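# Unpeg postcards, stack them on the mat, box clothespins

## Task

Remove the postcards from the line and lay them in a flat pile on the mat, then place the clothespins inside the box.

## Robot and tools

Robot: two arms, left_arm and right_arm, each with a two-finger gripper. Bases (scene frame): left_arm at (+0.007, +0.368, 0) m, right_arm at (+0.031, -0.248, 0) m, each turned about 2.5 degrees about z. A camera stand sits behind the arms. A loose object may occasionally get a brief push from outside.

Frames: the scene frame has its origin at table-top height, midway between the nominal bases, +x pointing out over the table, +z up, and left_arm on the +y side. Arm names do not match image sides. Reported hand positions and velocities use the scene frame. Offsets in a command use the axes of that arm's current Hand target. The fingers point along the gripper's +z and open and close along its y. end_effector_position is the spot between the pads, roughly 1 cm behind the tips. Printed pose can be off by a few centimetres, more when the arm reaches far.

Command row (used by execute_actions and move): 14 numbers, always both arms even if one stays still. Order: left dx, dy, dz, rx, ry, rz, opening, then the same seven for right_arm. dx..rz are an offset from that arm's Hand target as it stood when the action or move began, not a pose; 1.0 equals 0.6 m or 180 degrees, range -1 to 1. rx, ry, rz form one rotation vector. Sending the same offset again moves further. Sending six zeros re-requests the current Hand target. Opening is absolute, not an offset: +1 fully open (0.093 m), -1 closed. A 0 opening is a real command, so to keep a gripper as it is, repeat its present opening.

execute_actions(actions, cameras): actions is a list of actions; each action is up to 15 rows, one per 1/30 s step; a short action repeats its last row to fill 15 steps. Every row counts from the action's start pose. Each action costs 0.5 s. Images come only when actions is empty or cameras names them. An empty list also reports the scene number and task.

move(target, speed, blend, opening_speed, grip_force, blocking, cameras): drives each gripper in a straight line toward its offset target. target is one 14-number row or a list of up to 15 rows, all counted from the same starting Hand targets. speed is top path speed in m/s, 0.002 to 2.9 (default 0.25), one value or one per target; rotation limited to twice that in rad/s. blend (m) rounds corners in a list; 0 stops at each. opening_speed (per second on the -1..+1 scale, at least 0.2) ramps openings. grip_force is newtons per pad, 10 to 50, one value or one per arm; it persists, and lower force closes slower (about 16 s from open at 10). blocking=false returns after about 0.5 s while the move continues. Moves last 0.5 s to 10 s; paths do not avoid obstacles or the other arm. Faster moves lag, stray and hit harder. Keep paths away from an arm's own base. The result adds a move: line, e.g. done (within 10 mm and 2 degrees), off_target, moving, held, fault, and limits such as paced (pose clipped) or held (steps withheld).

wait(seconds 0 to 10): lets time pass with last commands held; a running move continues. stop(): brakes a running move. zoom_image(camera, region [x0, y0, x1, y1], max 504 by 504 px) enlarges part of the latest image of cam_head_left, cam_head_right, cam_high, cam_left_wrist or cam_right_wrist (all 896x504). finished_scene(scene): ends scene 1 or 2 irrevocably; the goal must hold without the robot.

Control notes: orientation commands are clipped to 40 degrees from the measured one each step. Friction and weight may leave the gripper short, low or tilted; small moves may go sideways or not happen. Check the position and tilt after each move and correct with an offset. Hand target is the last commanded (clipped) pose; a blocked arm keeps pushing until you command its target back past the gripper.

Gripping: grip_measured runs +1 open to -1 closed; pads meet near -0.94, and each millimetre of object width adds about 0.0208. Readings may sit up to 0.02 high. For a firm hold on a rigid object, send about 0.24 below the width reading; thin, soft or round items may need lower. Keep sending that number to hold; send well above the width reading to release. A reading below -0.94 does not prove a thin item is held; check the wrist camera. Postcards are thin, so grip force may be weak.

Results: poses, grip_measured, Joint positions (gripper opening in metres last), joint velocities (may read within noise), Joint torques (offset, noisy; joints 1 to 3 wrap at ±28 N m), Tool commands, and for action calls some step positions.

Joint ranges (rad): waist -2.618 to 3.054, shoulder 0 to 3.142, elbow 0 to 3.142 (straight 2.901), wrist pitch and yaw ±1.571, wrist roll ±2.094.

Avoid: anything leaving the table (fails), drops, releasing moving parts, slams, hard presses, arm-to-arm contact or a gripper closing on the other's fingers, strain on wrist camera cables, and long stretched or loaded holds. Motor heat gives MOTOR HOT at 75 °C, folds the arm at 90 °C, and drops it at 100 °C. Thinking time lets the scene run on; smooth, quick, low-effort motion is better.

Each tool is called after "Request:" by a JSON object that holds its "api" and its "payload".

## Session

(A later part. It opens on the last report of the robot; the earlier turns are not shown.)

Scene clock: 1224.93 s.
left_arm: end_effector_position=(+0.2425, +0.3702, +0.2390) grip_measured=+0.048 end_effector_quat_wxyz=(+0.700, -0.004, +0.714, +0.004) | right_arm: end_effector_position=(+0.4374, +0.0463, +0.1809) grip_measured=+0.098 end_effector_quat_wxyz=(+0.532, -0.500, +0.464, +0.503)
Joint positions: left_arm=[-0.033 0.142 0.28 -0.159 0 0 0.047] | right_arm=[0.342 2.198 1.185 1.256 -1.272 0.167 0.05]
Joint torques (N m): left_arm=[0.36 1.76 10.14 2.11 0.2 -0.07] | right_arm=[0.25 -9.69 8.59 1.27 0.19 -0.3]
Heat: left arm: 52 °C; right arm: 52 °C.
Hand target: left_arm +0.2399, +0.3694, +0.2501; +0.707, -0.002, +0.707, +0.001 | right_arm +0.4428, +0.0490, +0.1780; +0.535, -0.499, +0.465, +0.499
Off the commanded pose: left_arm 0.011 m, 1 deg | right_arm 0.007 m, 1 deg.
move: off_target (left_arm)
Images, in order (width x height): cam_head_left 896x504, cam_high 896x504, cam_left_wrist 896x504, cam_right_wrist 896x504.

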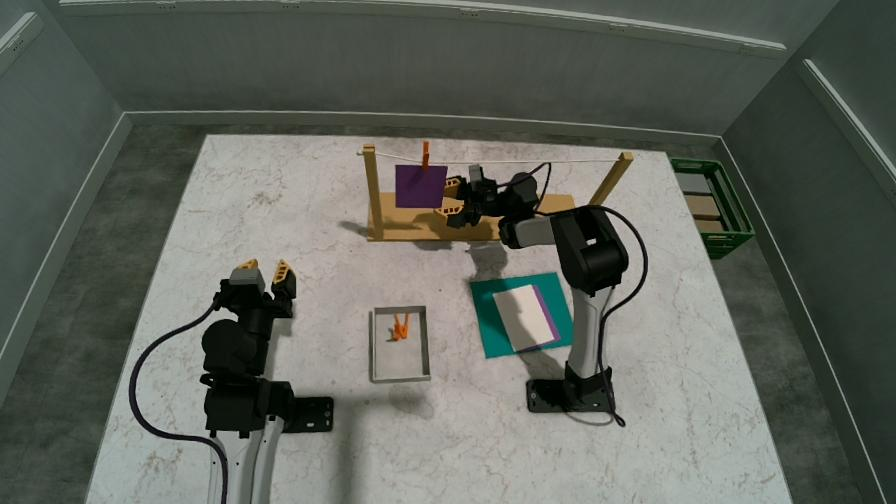

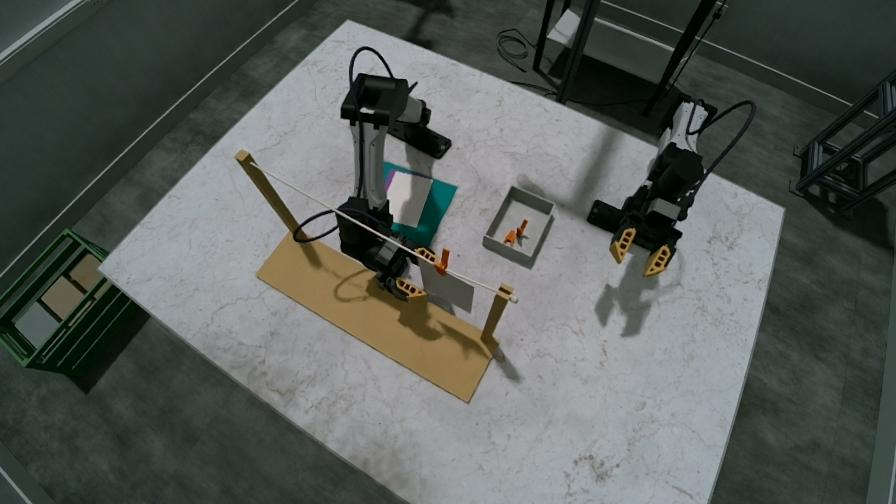

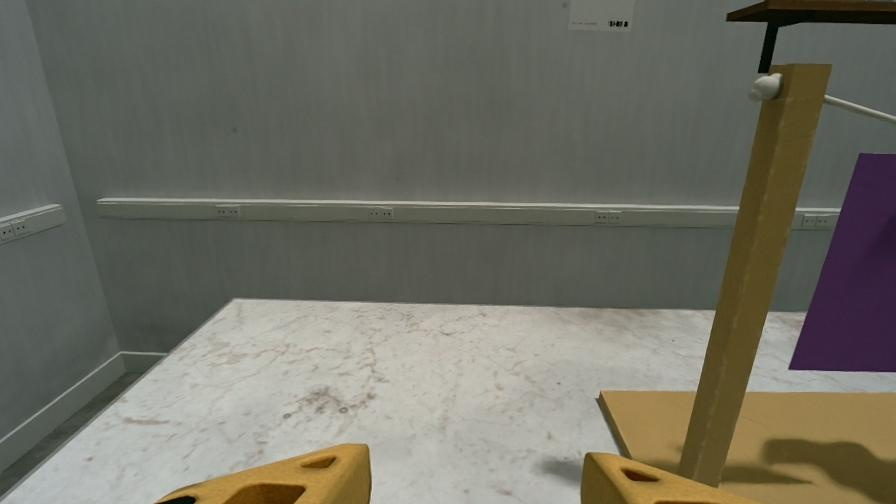

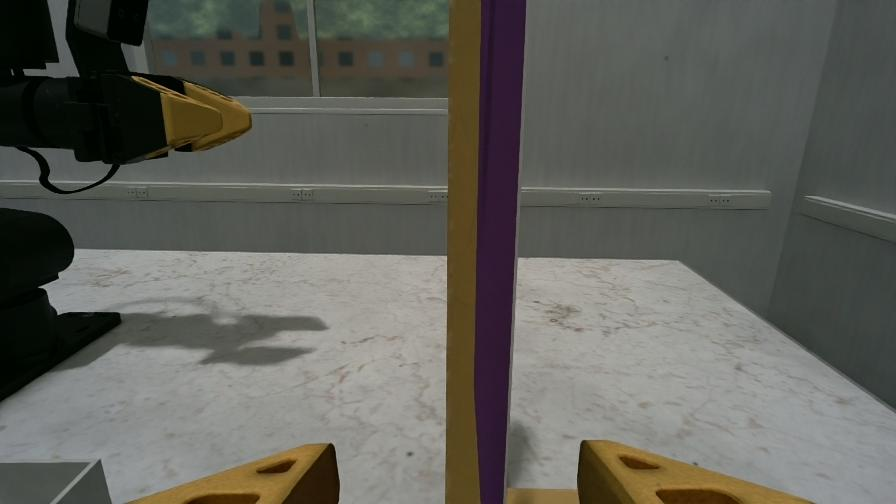

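Request:
{"api": "move", "payload": {"target": [[0,0,0,0,0,0,0.05,0,-0.012,0,0,0,0,0.1],[0,0,0,0,0,0,0.05,0,-0.012,0,0,0,0,-1]], "speed": 0.05, "opening_speed": 0.8, "cameras": ["cam_head_left","cam_right_wrist"]}}

Scene clock: 1229.97 s.
left_arm: end_effector_position=(+0.2425, +0.3702, +0.2390) grip_measured=+0.048 end_effector_quat_wxyz=(+0.700, -0.004, +0.714, +0.004) | right_arm: end_effector_position=(+0.4432, +0.0481, +0.1853) grip_measured=-0.989 end_effector_quat_wxyz=(+0.535, -0.501, +0.460, +0.501)
Joint positions: left_arm=[-0.033 0.142 0.28 -0.159 0 0 0.047] | right_arm=[0.342 2.207 1.219 1.241 -1.272 0.166 0]
Joint torques (N m): left_arm=[0.34 1.74 10.11 2.11 0.22 -0.08] | right_arm=[-0.14 -9.06 8.77 1.23 0.15 -0.29]
Heat: left arm: 53 °C; right arm: 52 °C.
Hand target: left_arm +0.2399, +0.3694, +0.2501; +0.707, -0.002, +0.707, +0.001 | right_arm +0.4500, +0.0489, +0.1784; +0.535, -0.499, +0.465, +0.499
Off the commanded pose: left_arm 0.011 m, 1 deg | right_arm 0.010 m, 1 deg.
move: off_target (left_arm)
Images, in order (width x height): cam_head_left 896x504, cam_right_wrist 896x504.

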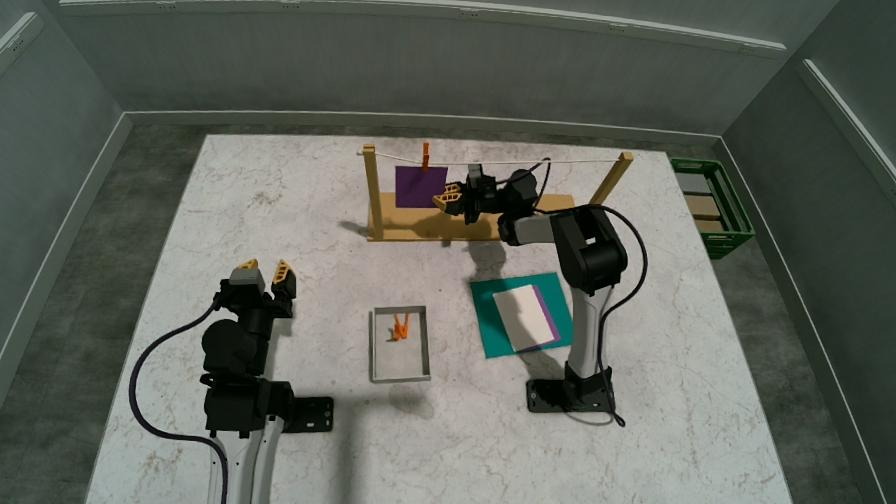

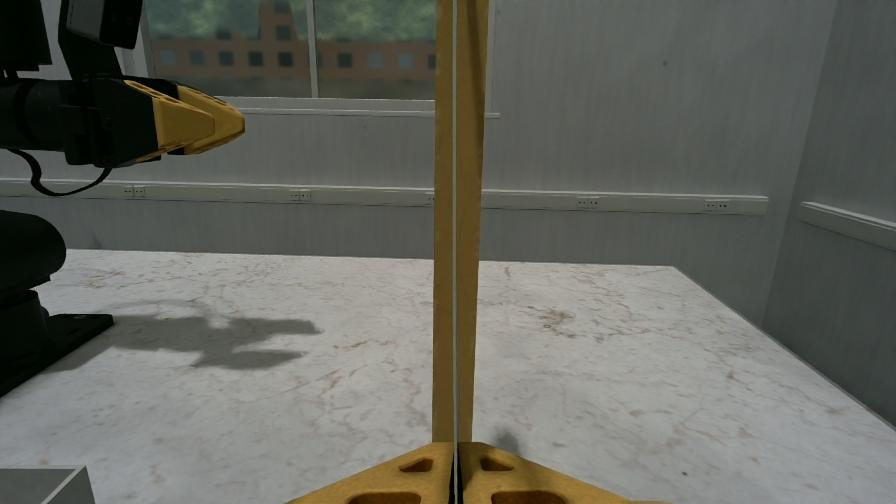

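Request:
{"api": "move", "payload": {"target": [0,0,0,0,0,0,0.05,0.0575,0.013,-0.0041,0,0,0,-1], "speed": 0.03, "cameras": ["cam_head_left","cam_high","cam_left_wrist","cam_right_wrist"]}}

Scene clock: 1234.97 s.
left_arm: end_effector_position=(+0.2425, +0.3702, +0.2390) grip_measured=+0.048 end_effector_quat_wxyz=(+0.700, -0.004, +0.714, +0.004) | right_arm: end_effector_position=(+0.4447, +0.0484, +0.1556) grip_measured=-0.989 end_effector_quat_wxyz=(+0.535, -0.501, +0.462, +0.500)
Joint positions: left_arm=[-0.033 0.142 0.28 -0.159 0 0 0.047] | right_arm=[0.342 2.288 1.212 1.322 -1.269 0.16 0]
Joint torques (N m): left_arm=[0.34 1.73 10.13 2.1 0.21 -0.07] | right_arm=[0.14 -9.33 5.63 1.5 0.16 -0.3]
Heat: left arm: 53 °C; right arm: 52 °C.
Hand target: left_arm +0.2399, +0.3694, +0.2501; +0.707, -0.002, +0.707, +0.001 | right_arm +0.4445, +0.0489, +0.1435; +0.535, -0.499, +0.465, +0.499
Off the commanded pose: left_arm 0.011 m, 1 deg | right_arm 0.012 m, 0 deg.
move: off_target (left_arm, right_arm)
Images, in order (width x height): cam_head_left 896x504, cam_high 896x504, cam_left_wrist 896x504, cam_right_wrist 896x504.

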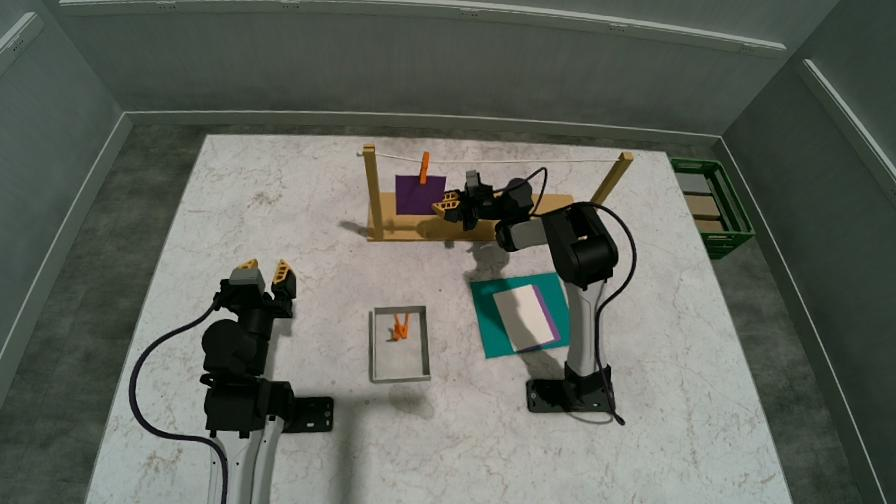

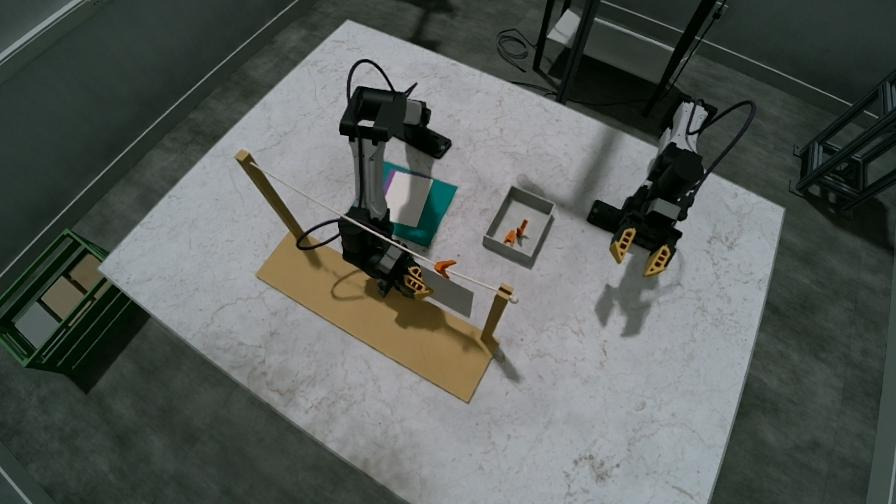

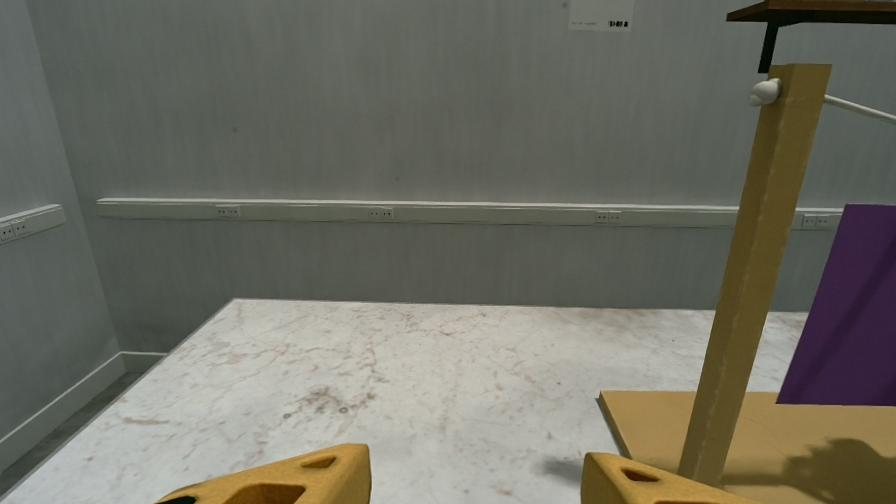

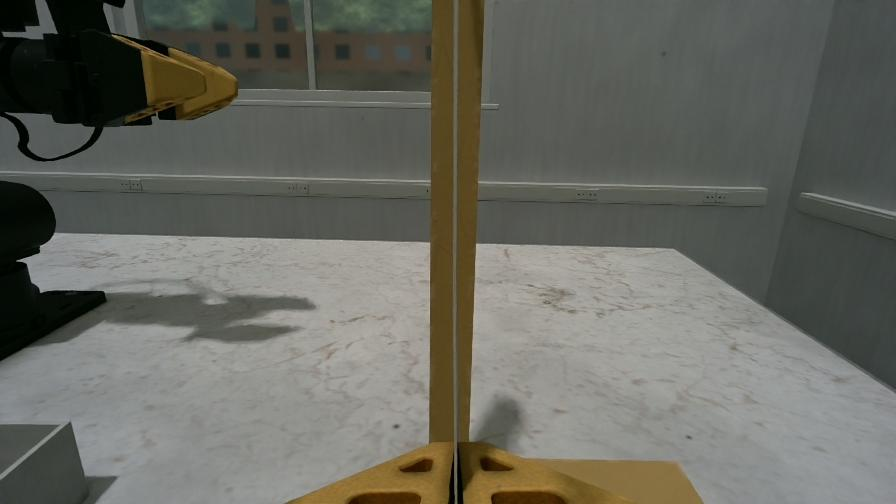

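Request:
{"api": "zoom_image", "payload": {"camera": "cam_head_left", "region": [360, 130, 500, 230]}}

Request:
{"api": "zoom_image", "payload": {"camera": "cam_high", "region": [380, 220, 540, 340]}}

Scaled by 3.600 from the camera's 896x504 image, which has a finer 1280x720 frame.

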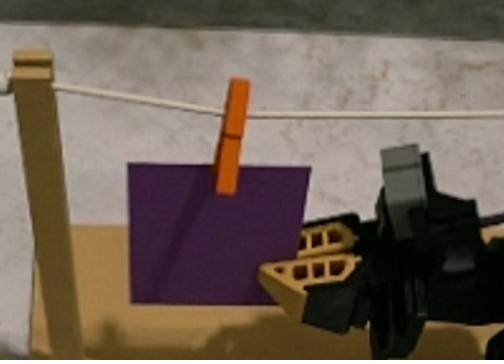

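Scaled by 3.150 from the camera's 896x504 image, which has a finer 1280x720 frame.

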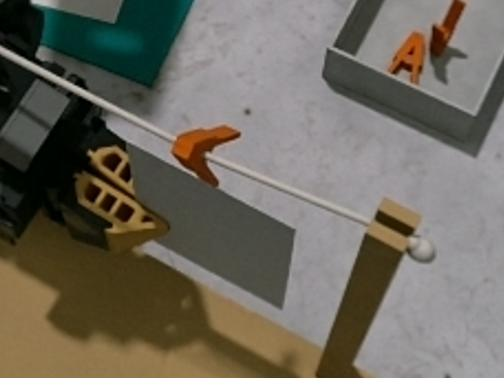

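Request:
{"api": "move", "payload": {"target": [0,0,0,0,0,0,0.05,0.0498,0.0035,-0.0035,0,0,0,-1], "speed": 0.03, "cameras": ["cam_head_left","cam_high","cam_head_right"]}}

Request:
{"api": "zoom_image", "payload": {"camera": "cam_head_left", "region": [360, 130, 500, 230]}}

Request:
{"api": "zoom_image", "payload": {"camera": "cam_high", "region": [380, 220, 540, 340]}}

Request:
{"api": "zoom_image", "payload": {"camera": "cam_head_right", "region": [330, 130, 470, 230]}}

Scene clock: 1245.23 s.
left_arm: end_effector_position=(+0.2425, +0.3702, +0.2390) grip_measured=+0.048 end_effector_quat_wxyz=(+0.700, -0.004, +0.714, +0.004) | right_arm: end_effector_position=(+0.4446, +0.0484, +0.1239) grip_measured=-0.989 end_effector_quat_wxyz=(+0.534, -0.500, +0.463, +0.500)
Joint positions: left_arm=[-0.033 0.142 0.28 -0.159 0 0 0.047] | right_arm=[0.342 2.378 1.212 1.404 -1.269 0.157 0]
Joint torques (N m): left_arm=[0.35 1.76 10.14 2.1 0.21 -0.08] | right_arm=[0.16 -9.52 5.68 1.53 0.15 -0.27]
Heat: left arm: 53 °C; right arm: 52 °C.
Hand target: left_arm +0.2399, +0.3694, +0.2501; +0.707, -0.002, +0.707, +0.001 | right_arm +0.4446, +0.0489, +0.1135; +0.535, -0.500, +0.465, +0.499
Off the commanded pose: left_arm 0.011 m, 1 deg | right_arm 0.010 m, 0 deg.
move: off_target (left_arm)
Images, in order (width x height): cam_head_left 896x504, cam_head_right 896x504, cam_high 896x504.

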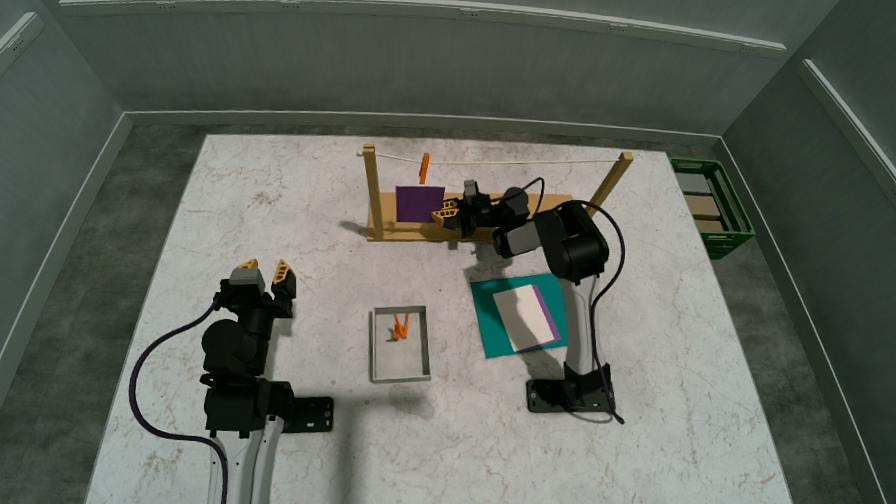

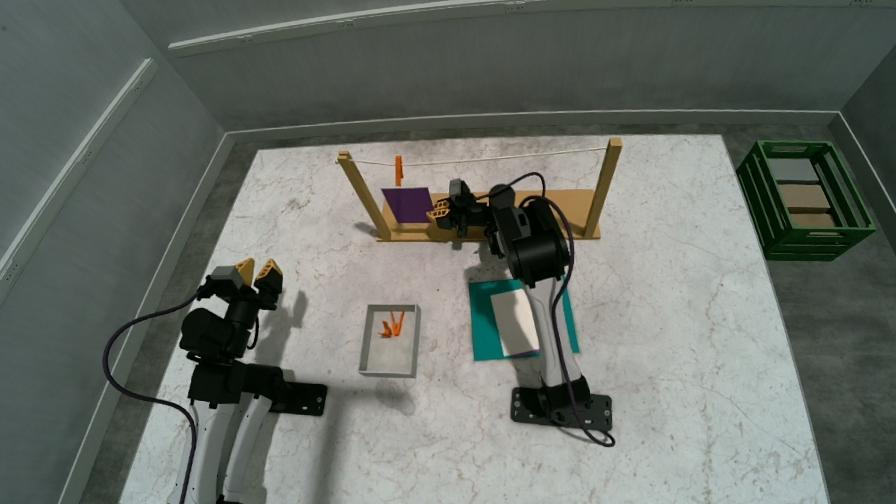

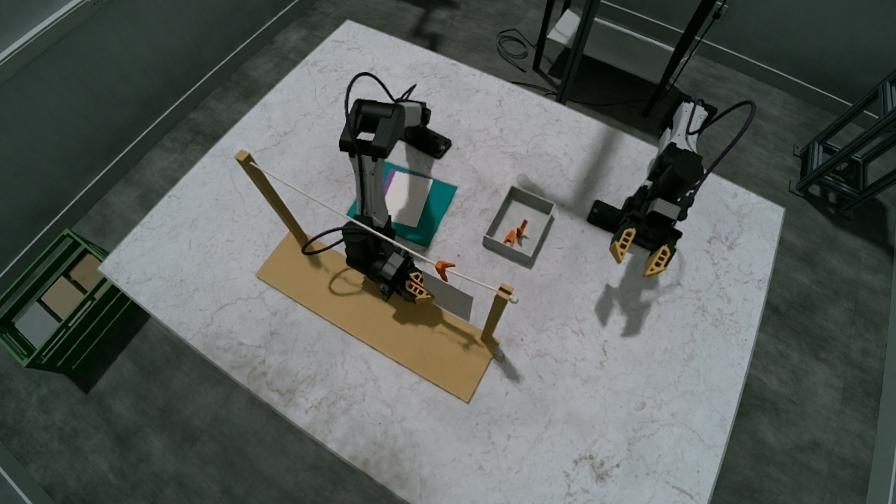

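Scaled by 3.600 from the camera's 896x504 image, which has a finer 1280x720 frame.

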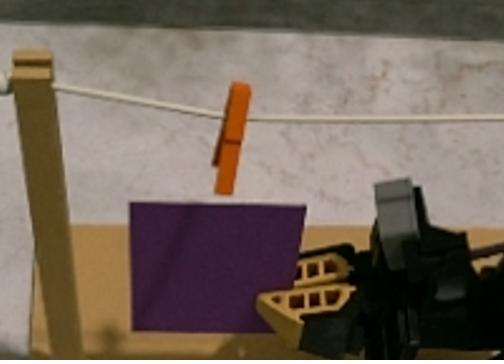

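Scaled by 3.150 from the camera's 896x504 image, which has a finer 1280x720 frame.

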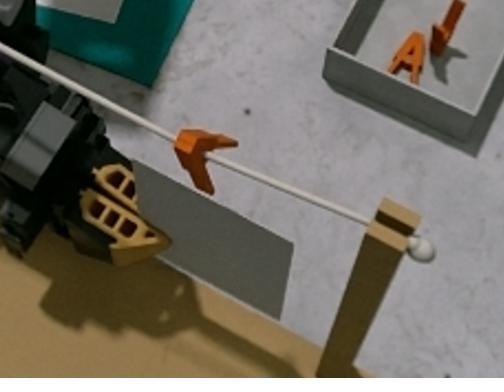

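Scaled by 3.600 from the camera's 896x504 image, which has a finer 1280x720 frame.

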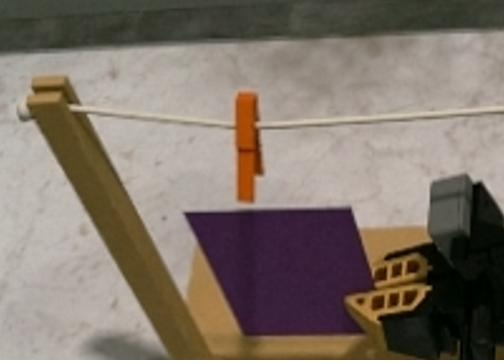

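Request:
{"api": "execute_actions", "payload": {"actions": [], "cameras": ["cam_head_left","cam_head_right","cam_right_wrist"]}}

Scene clock: 1258.60 s.
left_arm: end_effector_position=(+0.2425, +0.3702, +0.2390) grip_measured=+0.048 end_effector_quat_wxyz=(+0.700, -0.004, +0.714, +0.004) | right_arm: end_effector_position=(+0.4446, +0.0484, +0.1239) grip_measured=-0.989 end_effector_quat_wxyz=(+0.534, -0.500, +0.463, +0.500)
Joint positions: left_arm=[-0.033 0.142 0.28 -0.159 0 0 0.047] | right_arm=[0.342 2.378 1.212 1.404 -1.269 0.157 0]
Joint velocities: within noise
Joint torques (N m): left_arm=[0.38 1.73 10.13 2.09 0.22 -0.08] | right_arm=[0.18 -9.52 5.68 1.52 0.15 -0.27]
Heat: left arm: 54 °C; right arm: 51 °C.
Hand target: left_arm +0.2399, +0.3694, +0.2501; +0.707, -0.002, +0.707, +0.001 | right_arm +0.4446, +0.0489, +0.1135; +0.535, -0.500, +0.465, +0.499
Tool commands: left_gripper/opening=+0.05 right_gripper/opening=-1.0
Off the commanded pose: left_arm 0.011 m, 1 deg | right_arm 0.010 m, 0 deg.
Images, in order (width x height): cam_head_left 896x504, cam_head_right 896x504, cam_right_wrist 896x504.

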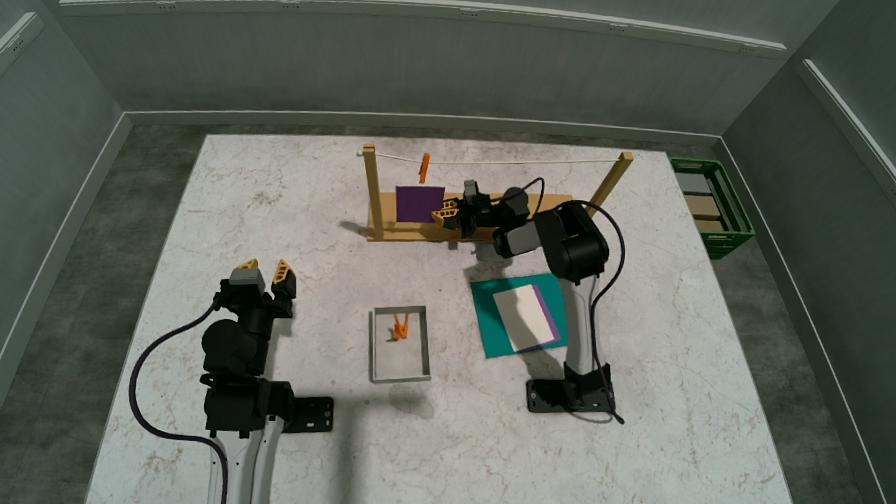

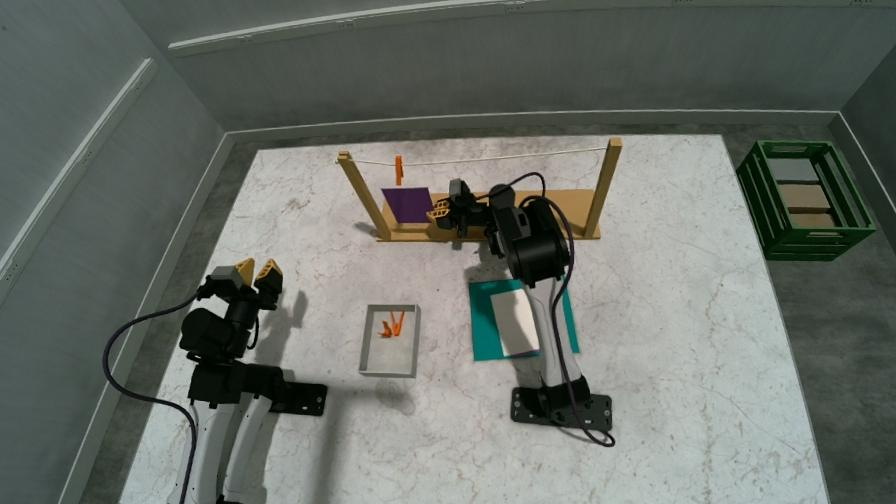

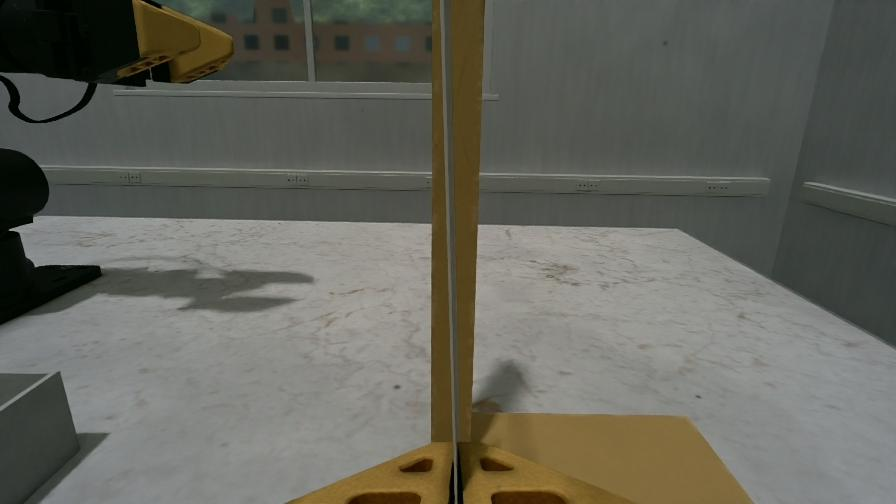

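Request:
{"api": "move", "payload": {"target": [[0,0,0,0,0,0,0.05,-0.0484,0.1973,-0.0143,0,0,0,-1],[0,0,0,0,0,0,0.05,-0.1697,0.1974,-0.071,0,0,0,-1]], "speed": 0.1, "blend": 0.02, "cameras": ["cam_head_left","cam_right_wrist"]}}

Scene clock: 1275.77 s.
left_arm: end_effector_position=(+0.2425, +0.3702, +0.2390) grip_measured=+0.048 end_effector_quat_wxyz=(+0.700, -0.004, +0.714, +0.004) | right_arm: end_effector_position=(+0.3225, +0.0022, +0.1991) grip_measured=-0.989 end_effector_quat_wxyz=(+0.536, -0.499, +0.464, +0.498)
Joint positions: left_arm=[-0.033 0.142 0.28 -0.159 0 0 0.047] | right_arm=[0.316 1.802 0.632 1.427 -1.287 0.174 0]
Joint torques (N m): left_arm=[0.35 1.74 10.14 2.11 0.21 -0.08] | right_arm=[-0.39 -9.29 5.09 1.24 0.03 -0.09]
Heat: left arm: 54 °C; right arm: 51 °C.
Hand target: left_arm +0.2399, +0.3694, +0.2501; +0.707, -0.002, +0.707, +0.001 | right_arm +0.3194, -0.0004, +0.2035; +0.535, -0.499, +0.465, +0.499
Off the commanded pose: left_arm 0.011 m, 1 deg | right_arm 0.006 m, 0 deg.
move: off_target (left_arm)
Images, in order (width x height): cam_head_left 896x504, cam_right_wrist 896x504.

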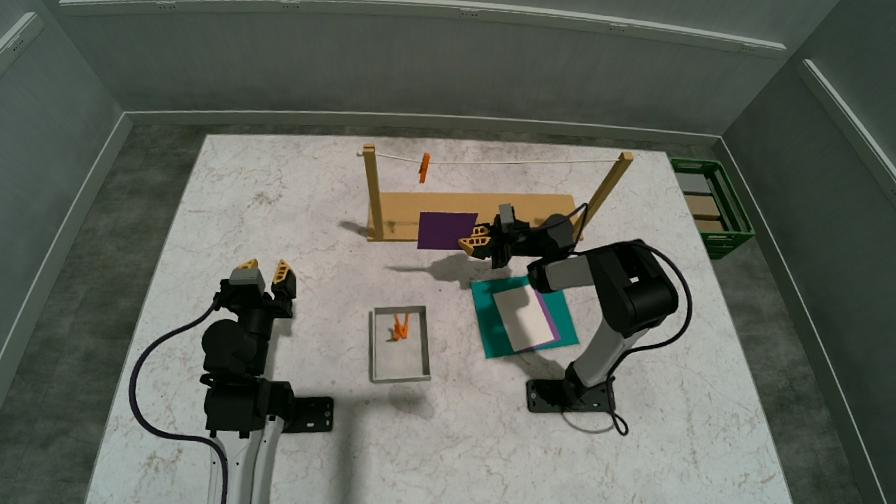

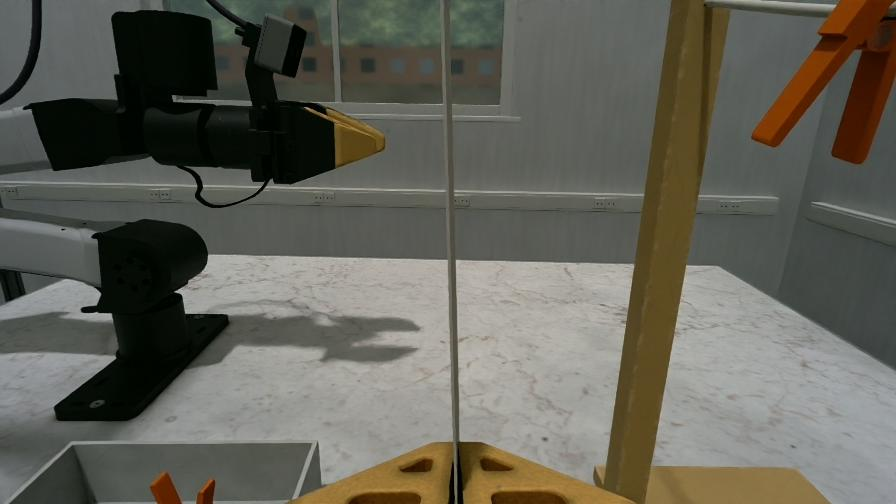

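Request:
{"api": "zoom_image", "payload": {"camera": "cam_right_wrist", "region": [696, 0, 896, 200]}}

Request:
{"api": "zoom_image", "payload": {"camera": "cam_head_left", "region": [360, 130, 500, 260]}}

Scaled by 2.520 from the camera's 896x504 image, which has a finer 1280x720 frame.

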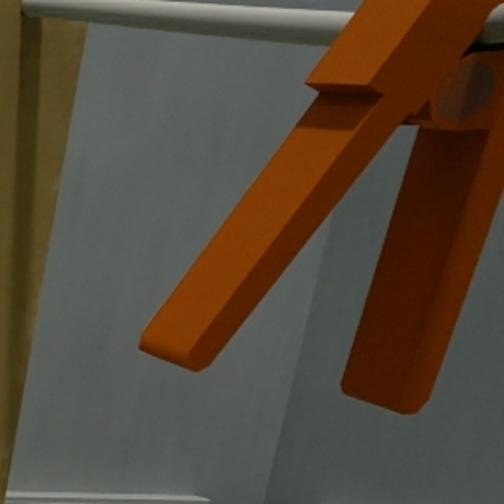

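Scaled by 3.600 from the camera's 896x504 image, which has a finer 1280x720 frame.

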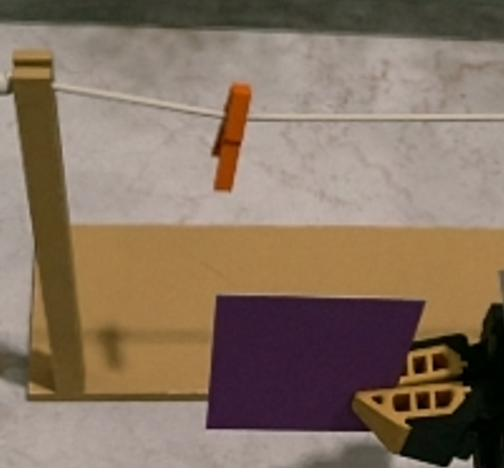

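Request:
{"api": "move", "payload": {"target": [[0,-0.249,0.067,0.278,0,0,0.05,0,0,0,0,0,0,-1],[0.035,-0.407,0.1377,0.5,0,0.035,0.05,0,0,0,0,0,0,-1]], "speed": 0.15, "blend": 0.03, "cameras": ["cam_head_left","cam_left_wrist","cam_right_wrist"]}}

Scene clock: 1327.37 s.
left_arm: end_effector_position=(+0.3223, +0.1280, +0.2259) grip_measured=+0.048 end_effector_quat_wxyz=(+0.500, +0.524, +0.509, -0.465) | right_arm: end_effector_position=(+0.3226, +0.0022, +0.1989) grip_measured=-0.989 end_effector_quat_wxyz=(+0.536, -0.498, +0.465, +0.498)
Joint positions: left_arm=[-0.27 1.596 0.86 0.462 1.314 0.316 0.047] | right_arm=[0.316 1.802 0.632 1.424 -1.287 0.174 0]
Joint torques (N m): left_arm=[-0.49 -5.3 9.33 1.43 0.41 0.14] | right_arm=[-0.4 -9.36 5.12 1.24 0.04 -0.1]
Heat: left arm: 55 °C; right arm: 51 °C.
Hand target: left_arm +0.3235, +0.1255, +0.2295; +0.500, +0.533, +0.500, -0.464 | right_arm +0.3194, -0.0003, +0.2035; +0.535, -0.499, +0.465, +0.499
Off the commanded pose: left_arm 0.005 m, 2 deg | right_arm 0.006 m, 0 deg.
move: done
Images, in order (width x height): cam_head_left 896x504, cam_left_wrist 896x504, cam_right_wrist 896x504.

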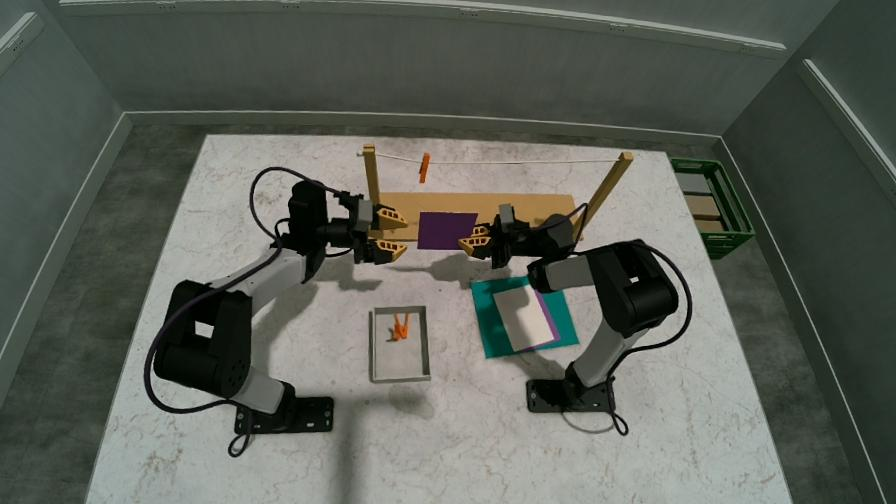

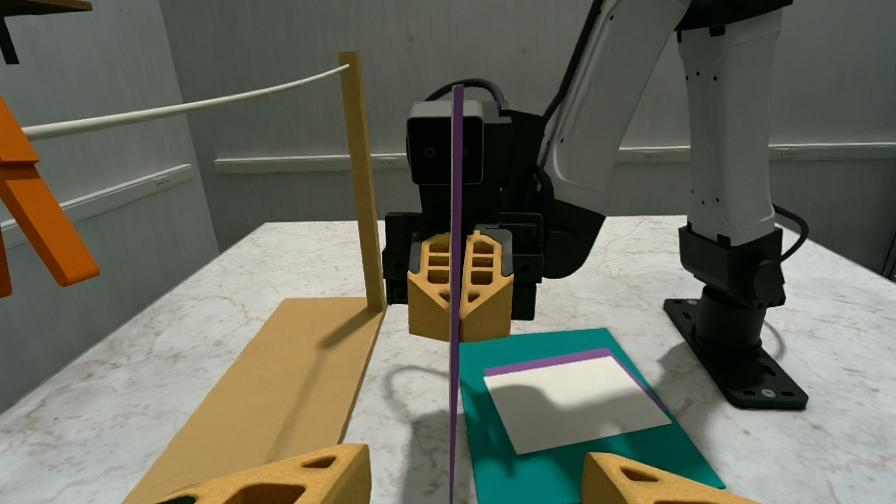

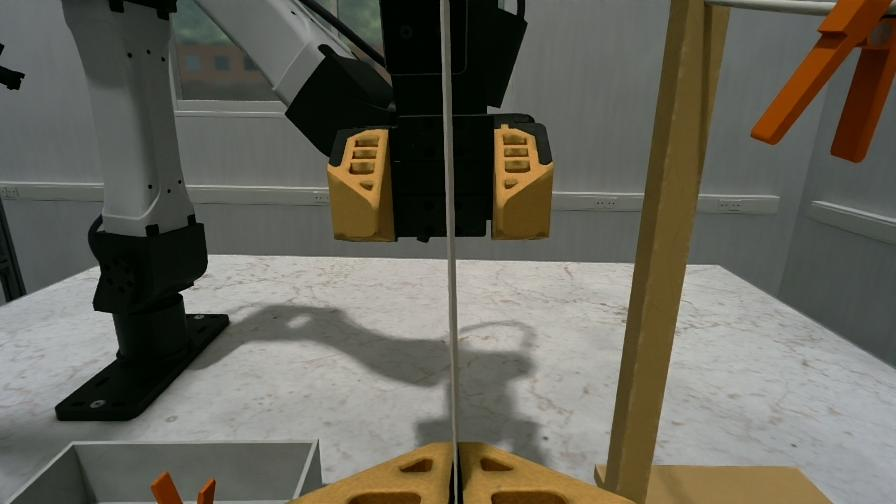

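Request:
{"api": "move", "payload": {"target": [[-0.0076,0.003,0.109,0,0,0,0.05,0,0,0,0,0,0,-1],[-0.0076,0.003,0.109,0,0,0,-1,0,0,0,0,0,0,-1]], "speed": 0.06, "opening_speed": 0.6, "cameras": ["cam_head_left","cam_left_wrist"]}}

Scene clock: 1333.97 s.
left_arm: end_effector_position=(+0.3238, +0.0634, +0.2248) grip_measured=-0.971 end_effector_quat_wxyz=(+0.497, +0.528, +0.512, -0.460) | right_arm: end_effector_position=(+0.3200, +0.0022, +0.1982) grip_measured=-0.989 end_effector_quat_wxyz=(+0.531, -0.503, +0.462, +0.501)
Joint positions: left_arm=[-0.455 1.679 0.928 0.558 1.128 0.227 0] | right_arm=[0.316 1.802 0.632 1.424 -1.302 0.174 0]
Joint torques (N m): left_arm=[-0.34 -5.59 9.26 1.9 0.41 -0.1] | right_arm=[-0.42 -9.28 5.05 1.24 0.18 -0.1]
Heat: left arm: 55 °C; right arm: 51 °C.
Hand target: left_arm +0.3253, +0.0600, +0.2295; +0.500, +0.533, +0.500, -0.464 | right_arm +0.3194, -0.0003, +0.2035; +0.535, -0.499, +0.465, +0.499
Off the commanded pose: left_arm 0.006 m, 2 deg | right_arm 0.006 m, 1 deg.
move: done
Images, in order (width x height): cam_head_left 896x504, cam_left_wrist 896x504.

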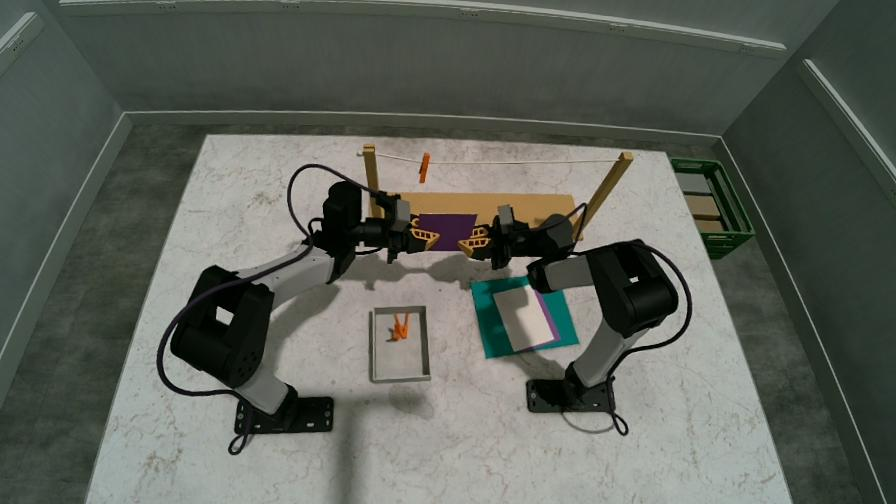

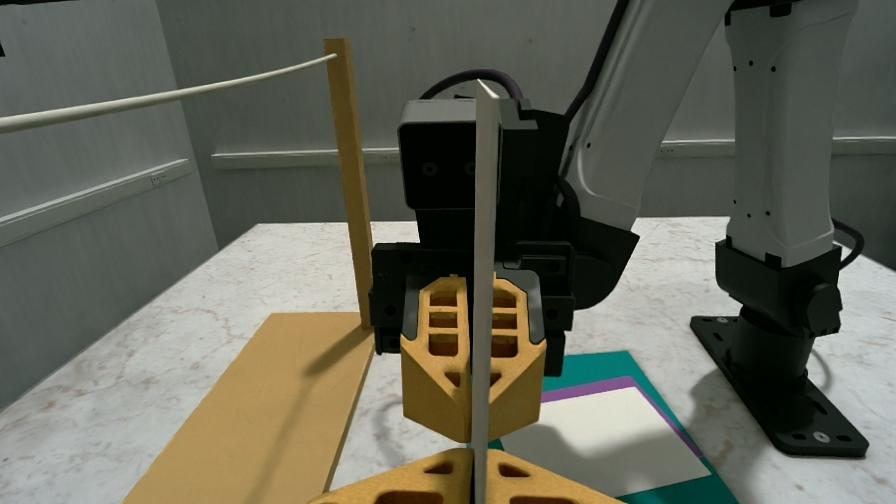

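Request:
{"api": "move", "payload": {"target": [[0,0,0,0,0,0,-1,0,0,0,0,0,0,-0.2],[0,0,0,0,0,0,-1,-0.0058,0,-0.0866,0,0,0,-0.2]], "speed": 0.08, "opening_speed": 0.8, "cameras": ["cam_head_left","cam_left_wrist"]}}

Scene clock: 1343.83 s.
left_arm: end_effector_position=(+0.3227, +0.0634, +0.2250) grip_measured=-0.971 end_effector_quat_wxyz=(+0.496, +0.529, +0.511, -0.462) | right_arm: end_effector_position=(+0.3264, -0.0499, +0.1895) grip_measured=-0.202 end_effector_quat_wxyz=(+0.506, -0.481, +0.502, +0.511)
Joint positions: left_arm=[-0.455 1.679 0.928 0.558 1.135 0.227 0] | right_arm=[0.143 1.802 0.594 1.495 -1.45 0.311 0.036]
Joint torques (N m): left_arm=[-0.34 -5.55 9.29 1.9 0.34 -0.1] | right_arm=[-0.32 -9.2 4.66 2.05 0.04 -0.06]
Heat: left arm: 54 °C; right arm: 51 °C.
Hand target: left_arm +0.3253, +0.0600, +0.2295; +0.500, +0.533, +0.500, -0.464 | right_arm +0.3192, -0.0523, +0.2034; +0.535, -0.499, +0.465, +0.499
Off the commanded pose: left_arm 0.006 m, 1 deg | right_arm 0.016 m, 6 deg.
joint sent to its limit (right arm) — joint 4 (wrist pitch), upper limit. The joint targets still meet the commanded pose.
move: off_target (right_arm)
Images, in order (width x height): cam_head_left 896x504, cam_left_wrist 896x504.

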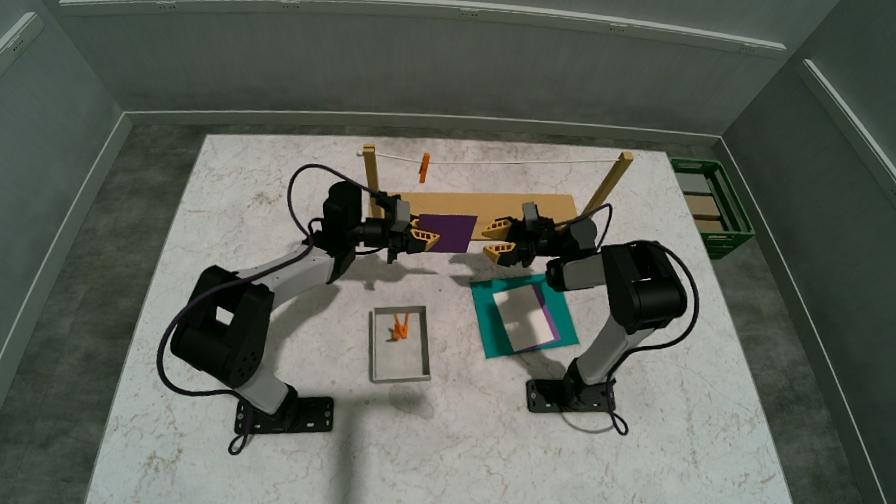

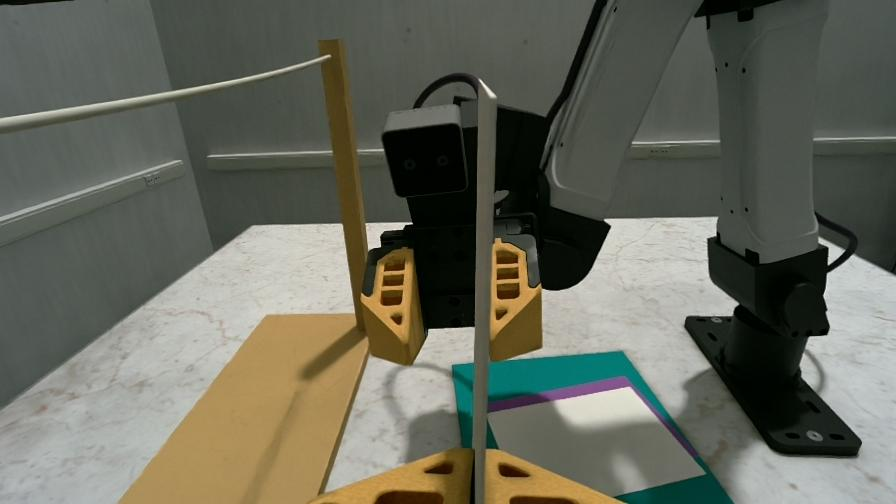

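Request:
{"api": "move", "payload": {"target": [[0,0,0,0,0,0,-1,-0.0692,0.0291,-0.0957,0.166,0.0117,-0.0117,-0.2],[0,0,0,0,0,0,-1,-0.1468,0.0243,-0.2405,0.498,0.035,-0.035,-0.2],[0,0,0,0,0,0,-1,-0.2127,0.155,-0.571,0.747,0.0525,-0.0525,-0.2]], "speed": 0.2, "blend": 0.03, "cameras": ["cam_head_left","cam_left_wrist"]}}

Scene clock: 1354.47 s.
left_arm: end_effector_position=(+0.3227, +0.0634, +0.2250) grip_measured=-0.971 end_effector_quat_wxyz=(+0.496, +0.529, +0.511, -0.462) | right_arm: end_effector_position=(+0.2175, -0.4032, +0.2874) grip_measured=-0.202 end_effector_quat_wxyz=(+0.654, +0.238, +0.648, -0.310)
Joint positions: left_arm=[-0.455 1.679 0.928 0.558 1.135 0.227 0] | right_arm=[-0.434 0.289 0.402 -0.065 0.317 -0.106 0.036]
Joint torques (N m): left_arm=[-0.35 -5.55 9.28 1.91 0.34 -0.11] | right_arm=[-0.42 2.96 11.14 2.03 -0.16 -0.01]
Heat: left arm: 54 °C; right arm: 52 °C.
Hand target: left_arm +0.3253, +0.0600, +0.2295; +0.500, +0.533, +0.500, -0.464 | right_arm +0.2178, -0.4026, +0.3001; +0.666, +0.239, +0.638, -0.304
Off the commanded pose: left_arm 0.006 m, 1 deg | right_arm 0.013 m, 2 deg.
move: off_target (right_arm)
Images, in order (width x height): cam_head_left 896x504, cam_left_wrist 896x504.

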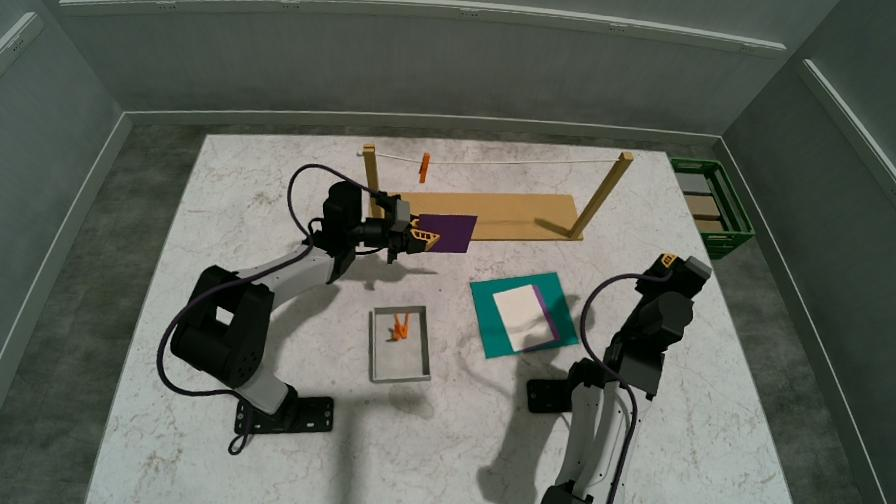

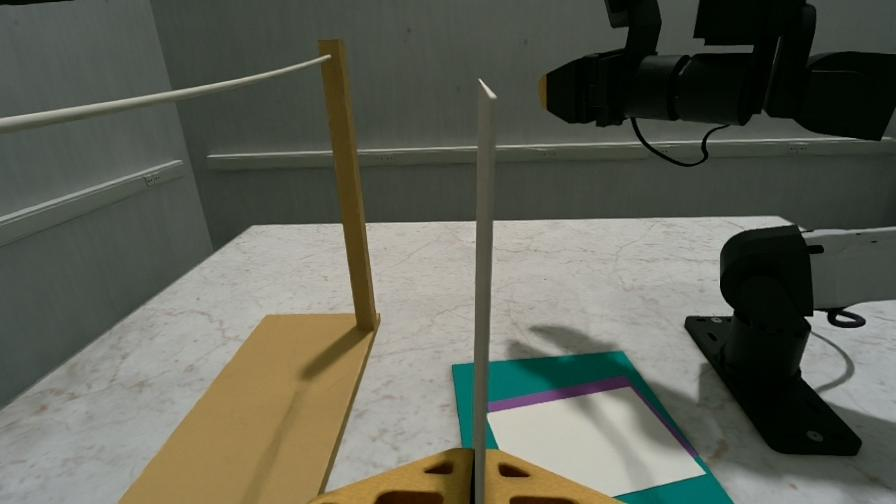

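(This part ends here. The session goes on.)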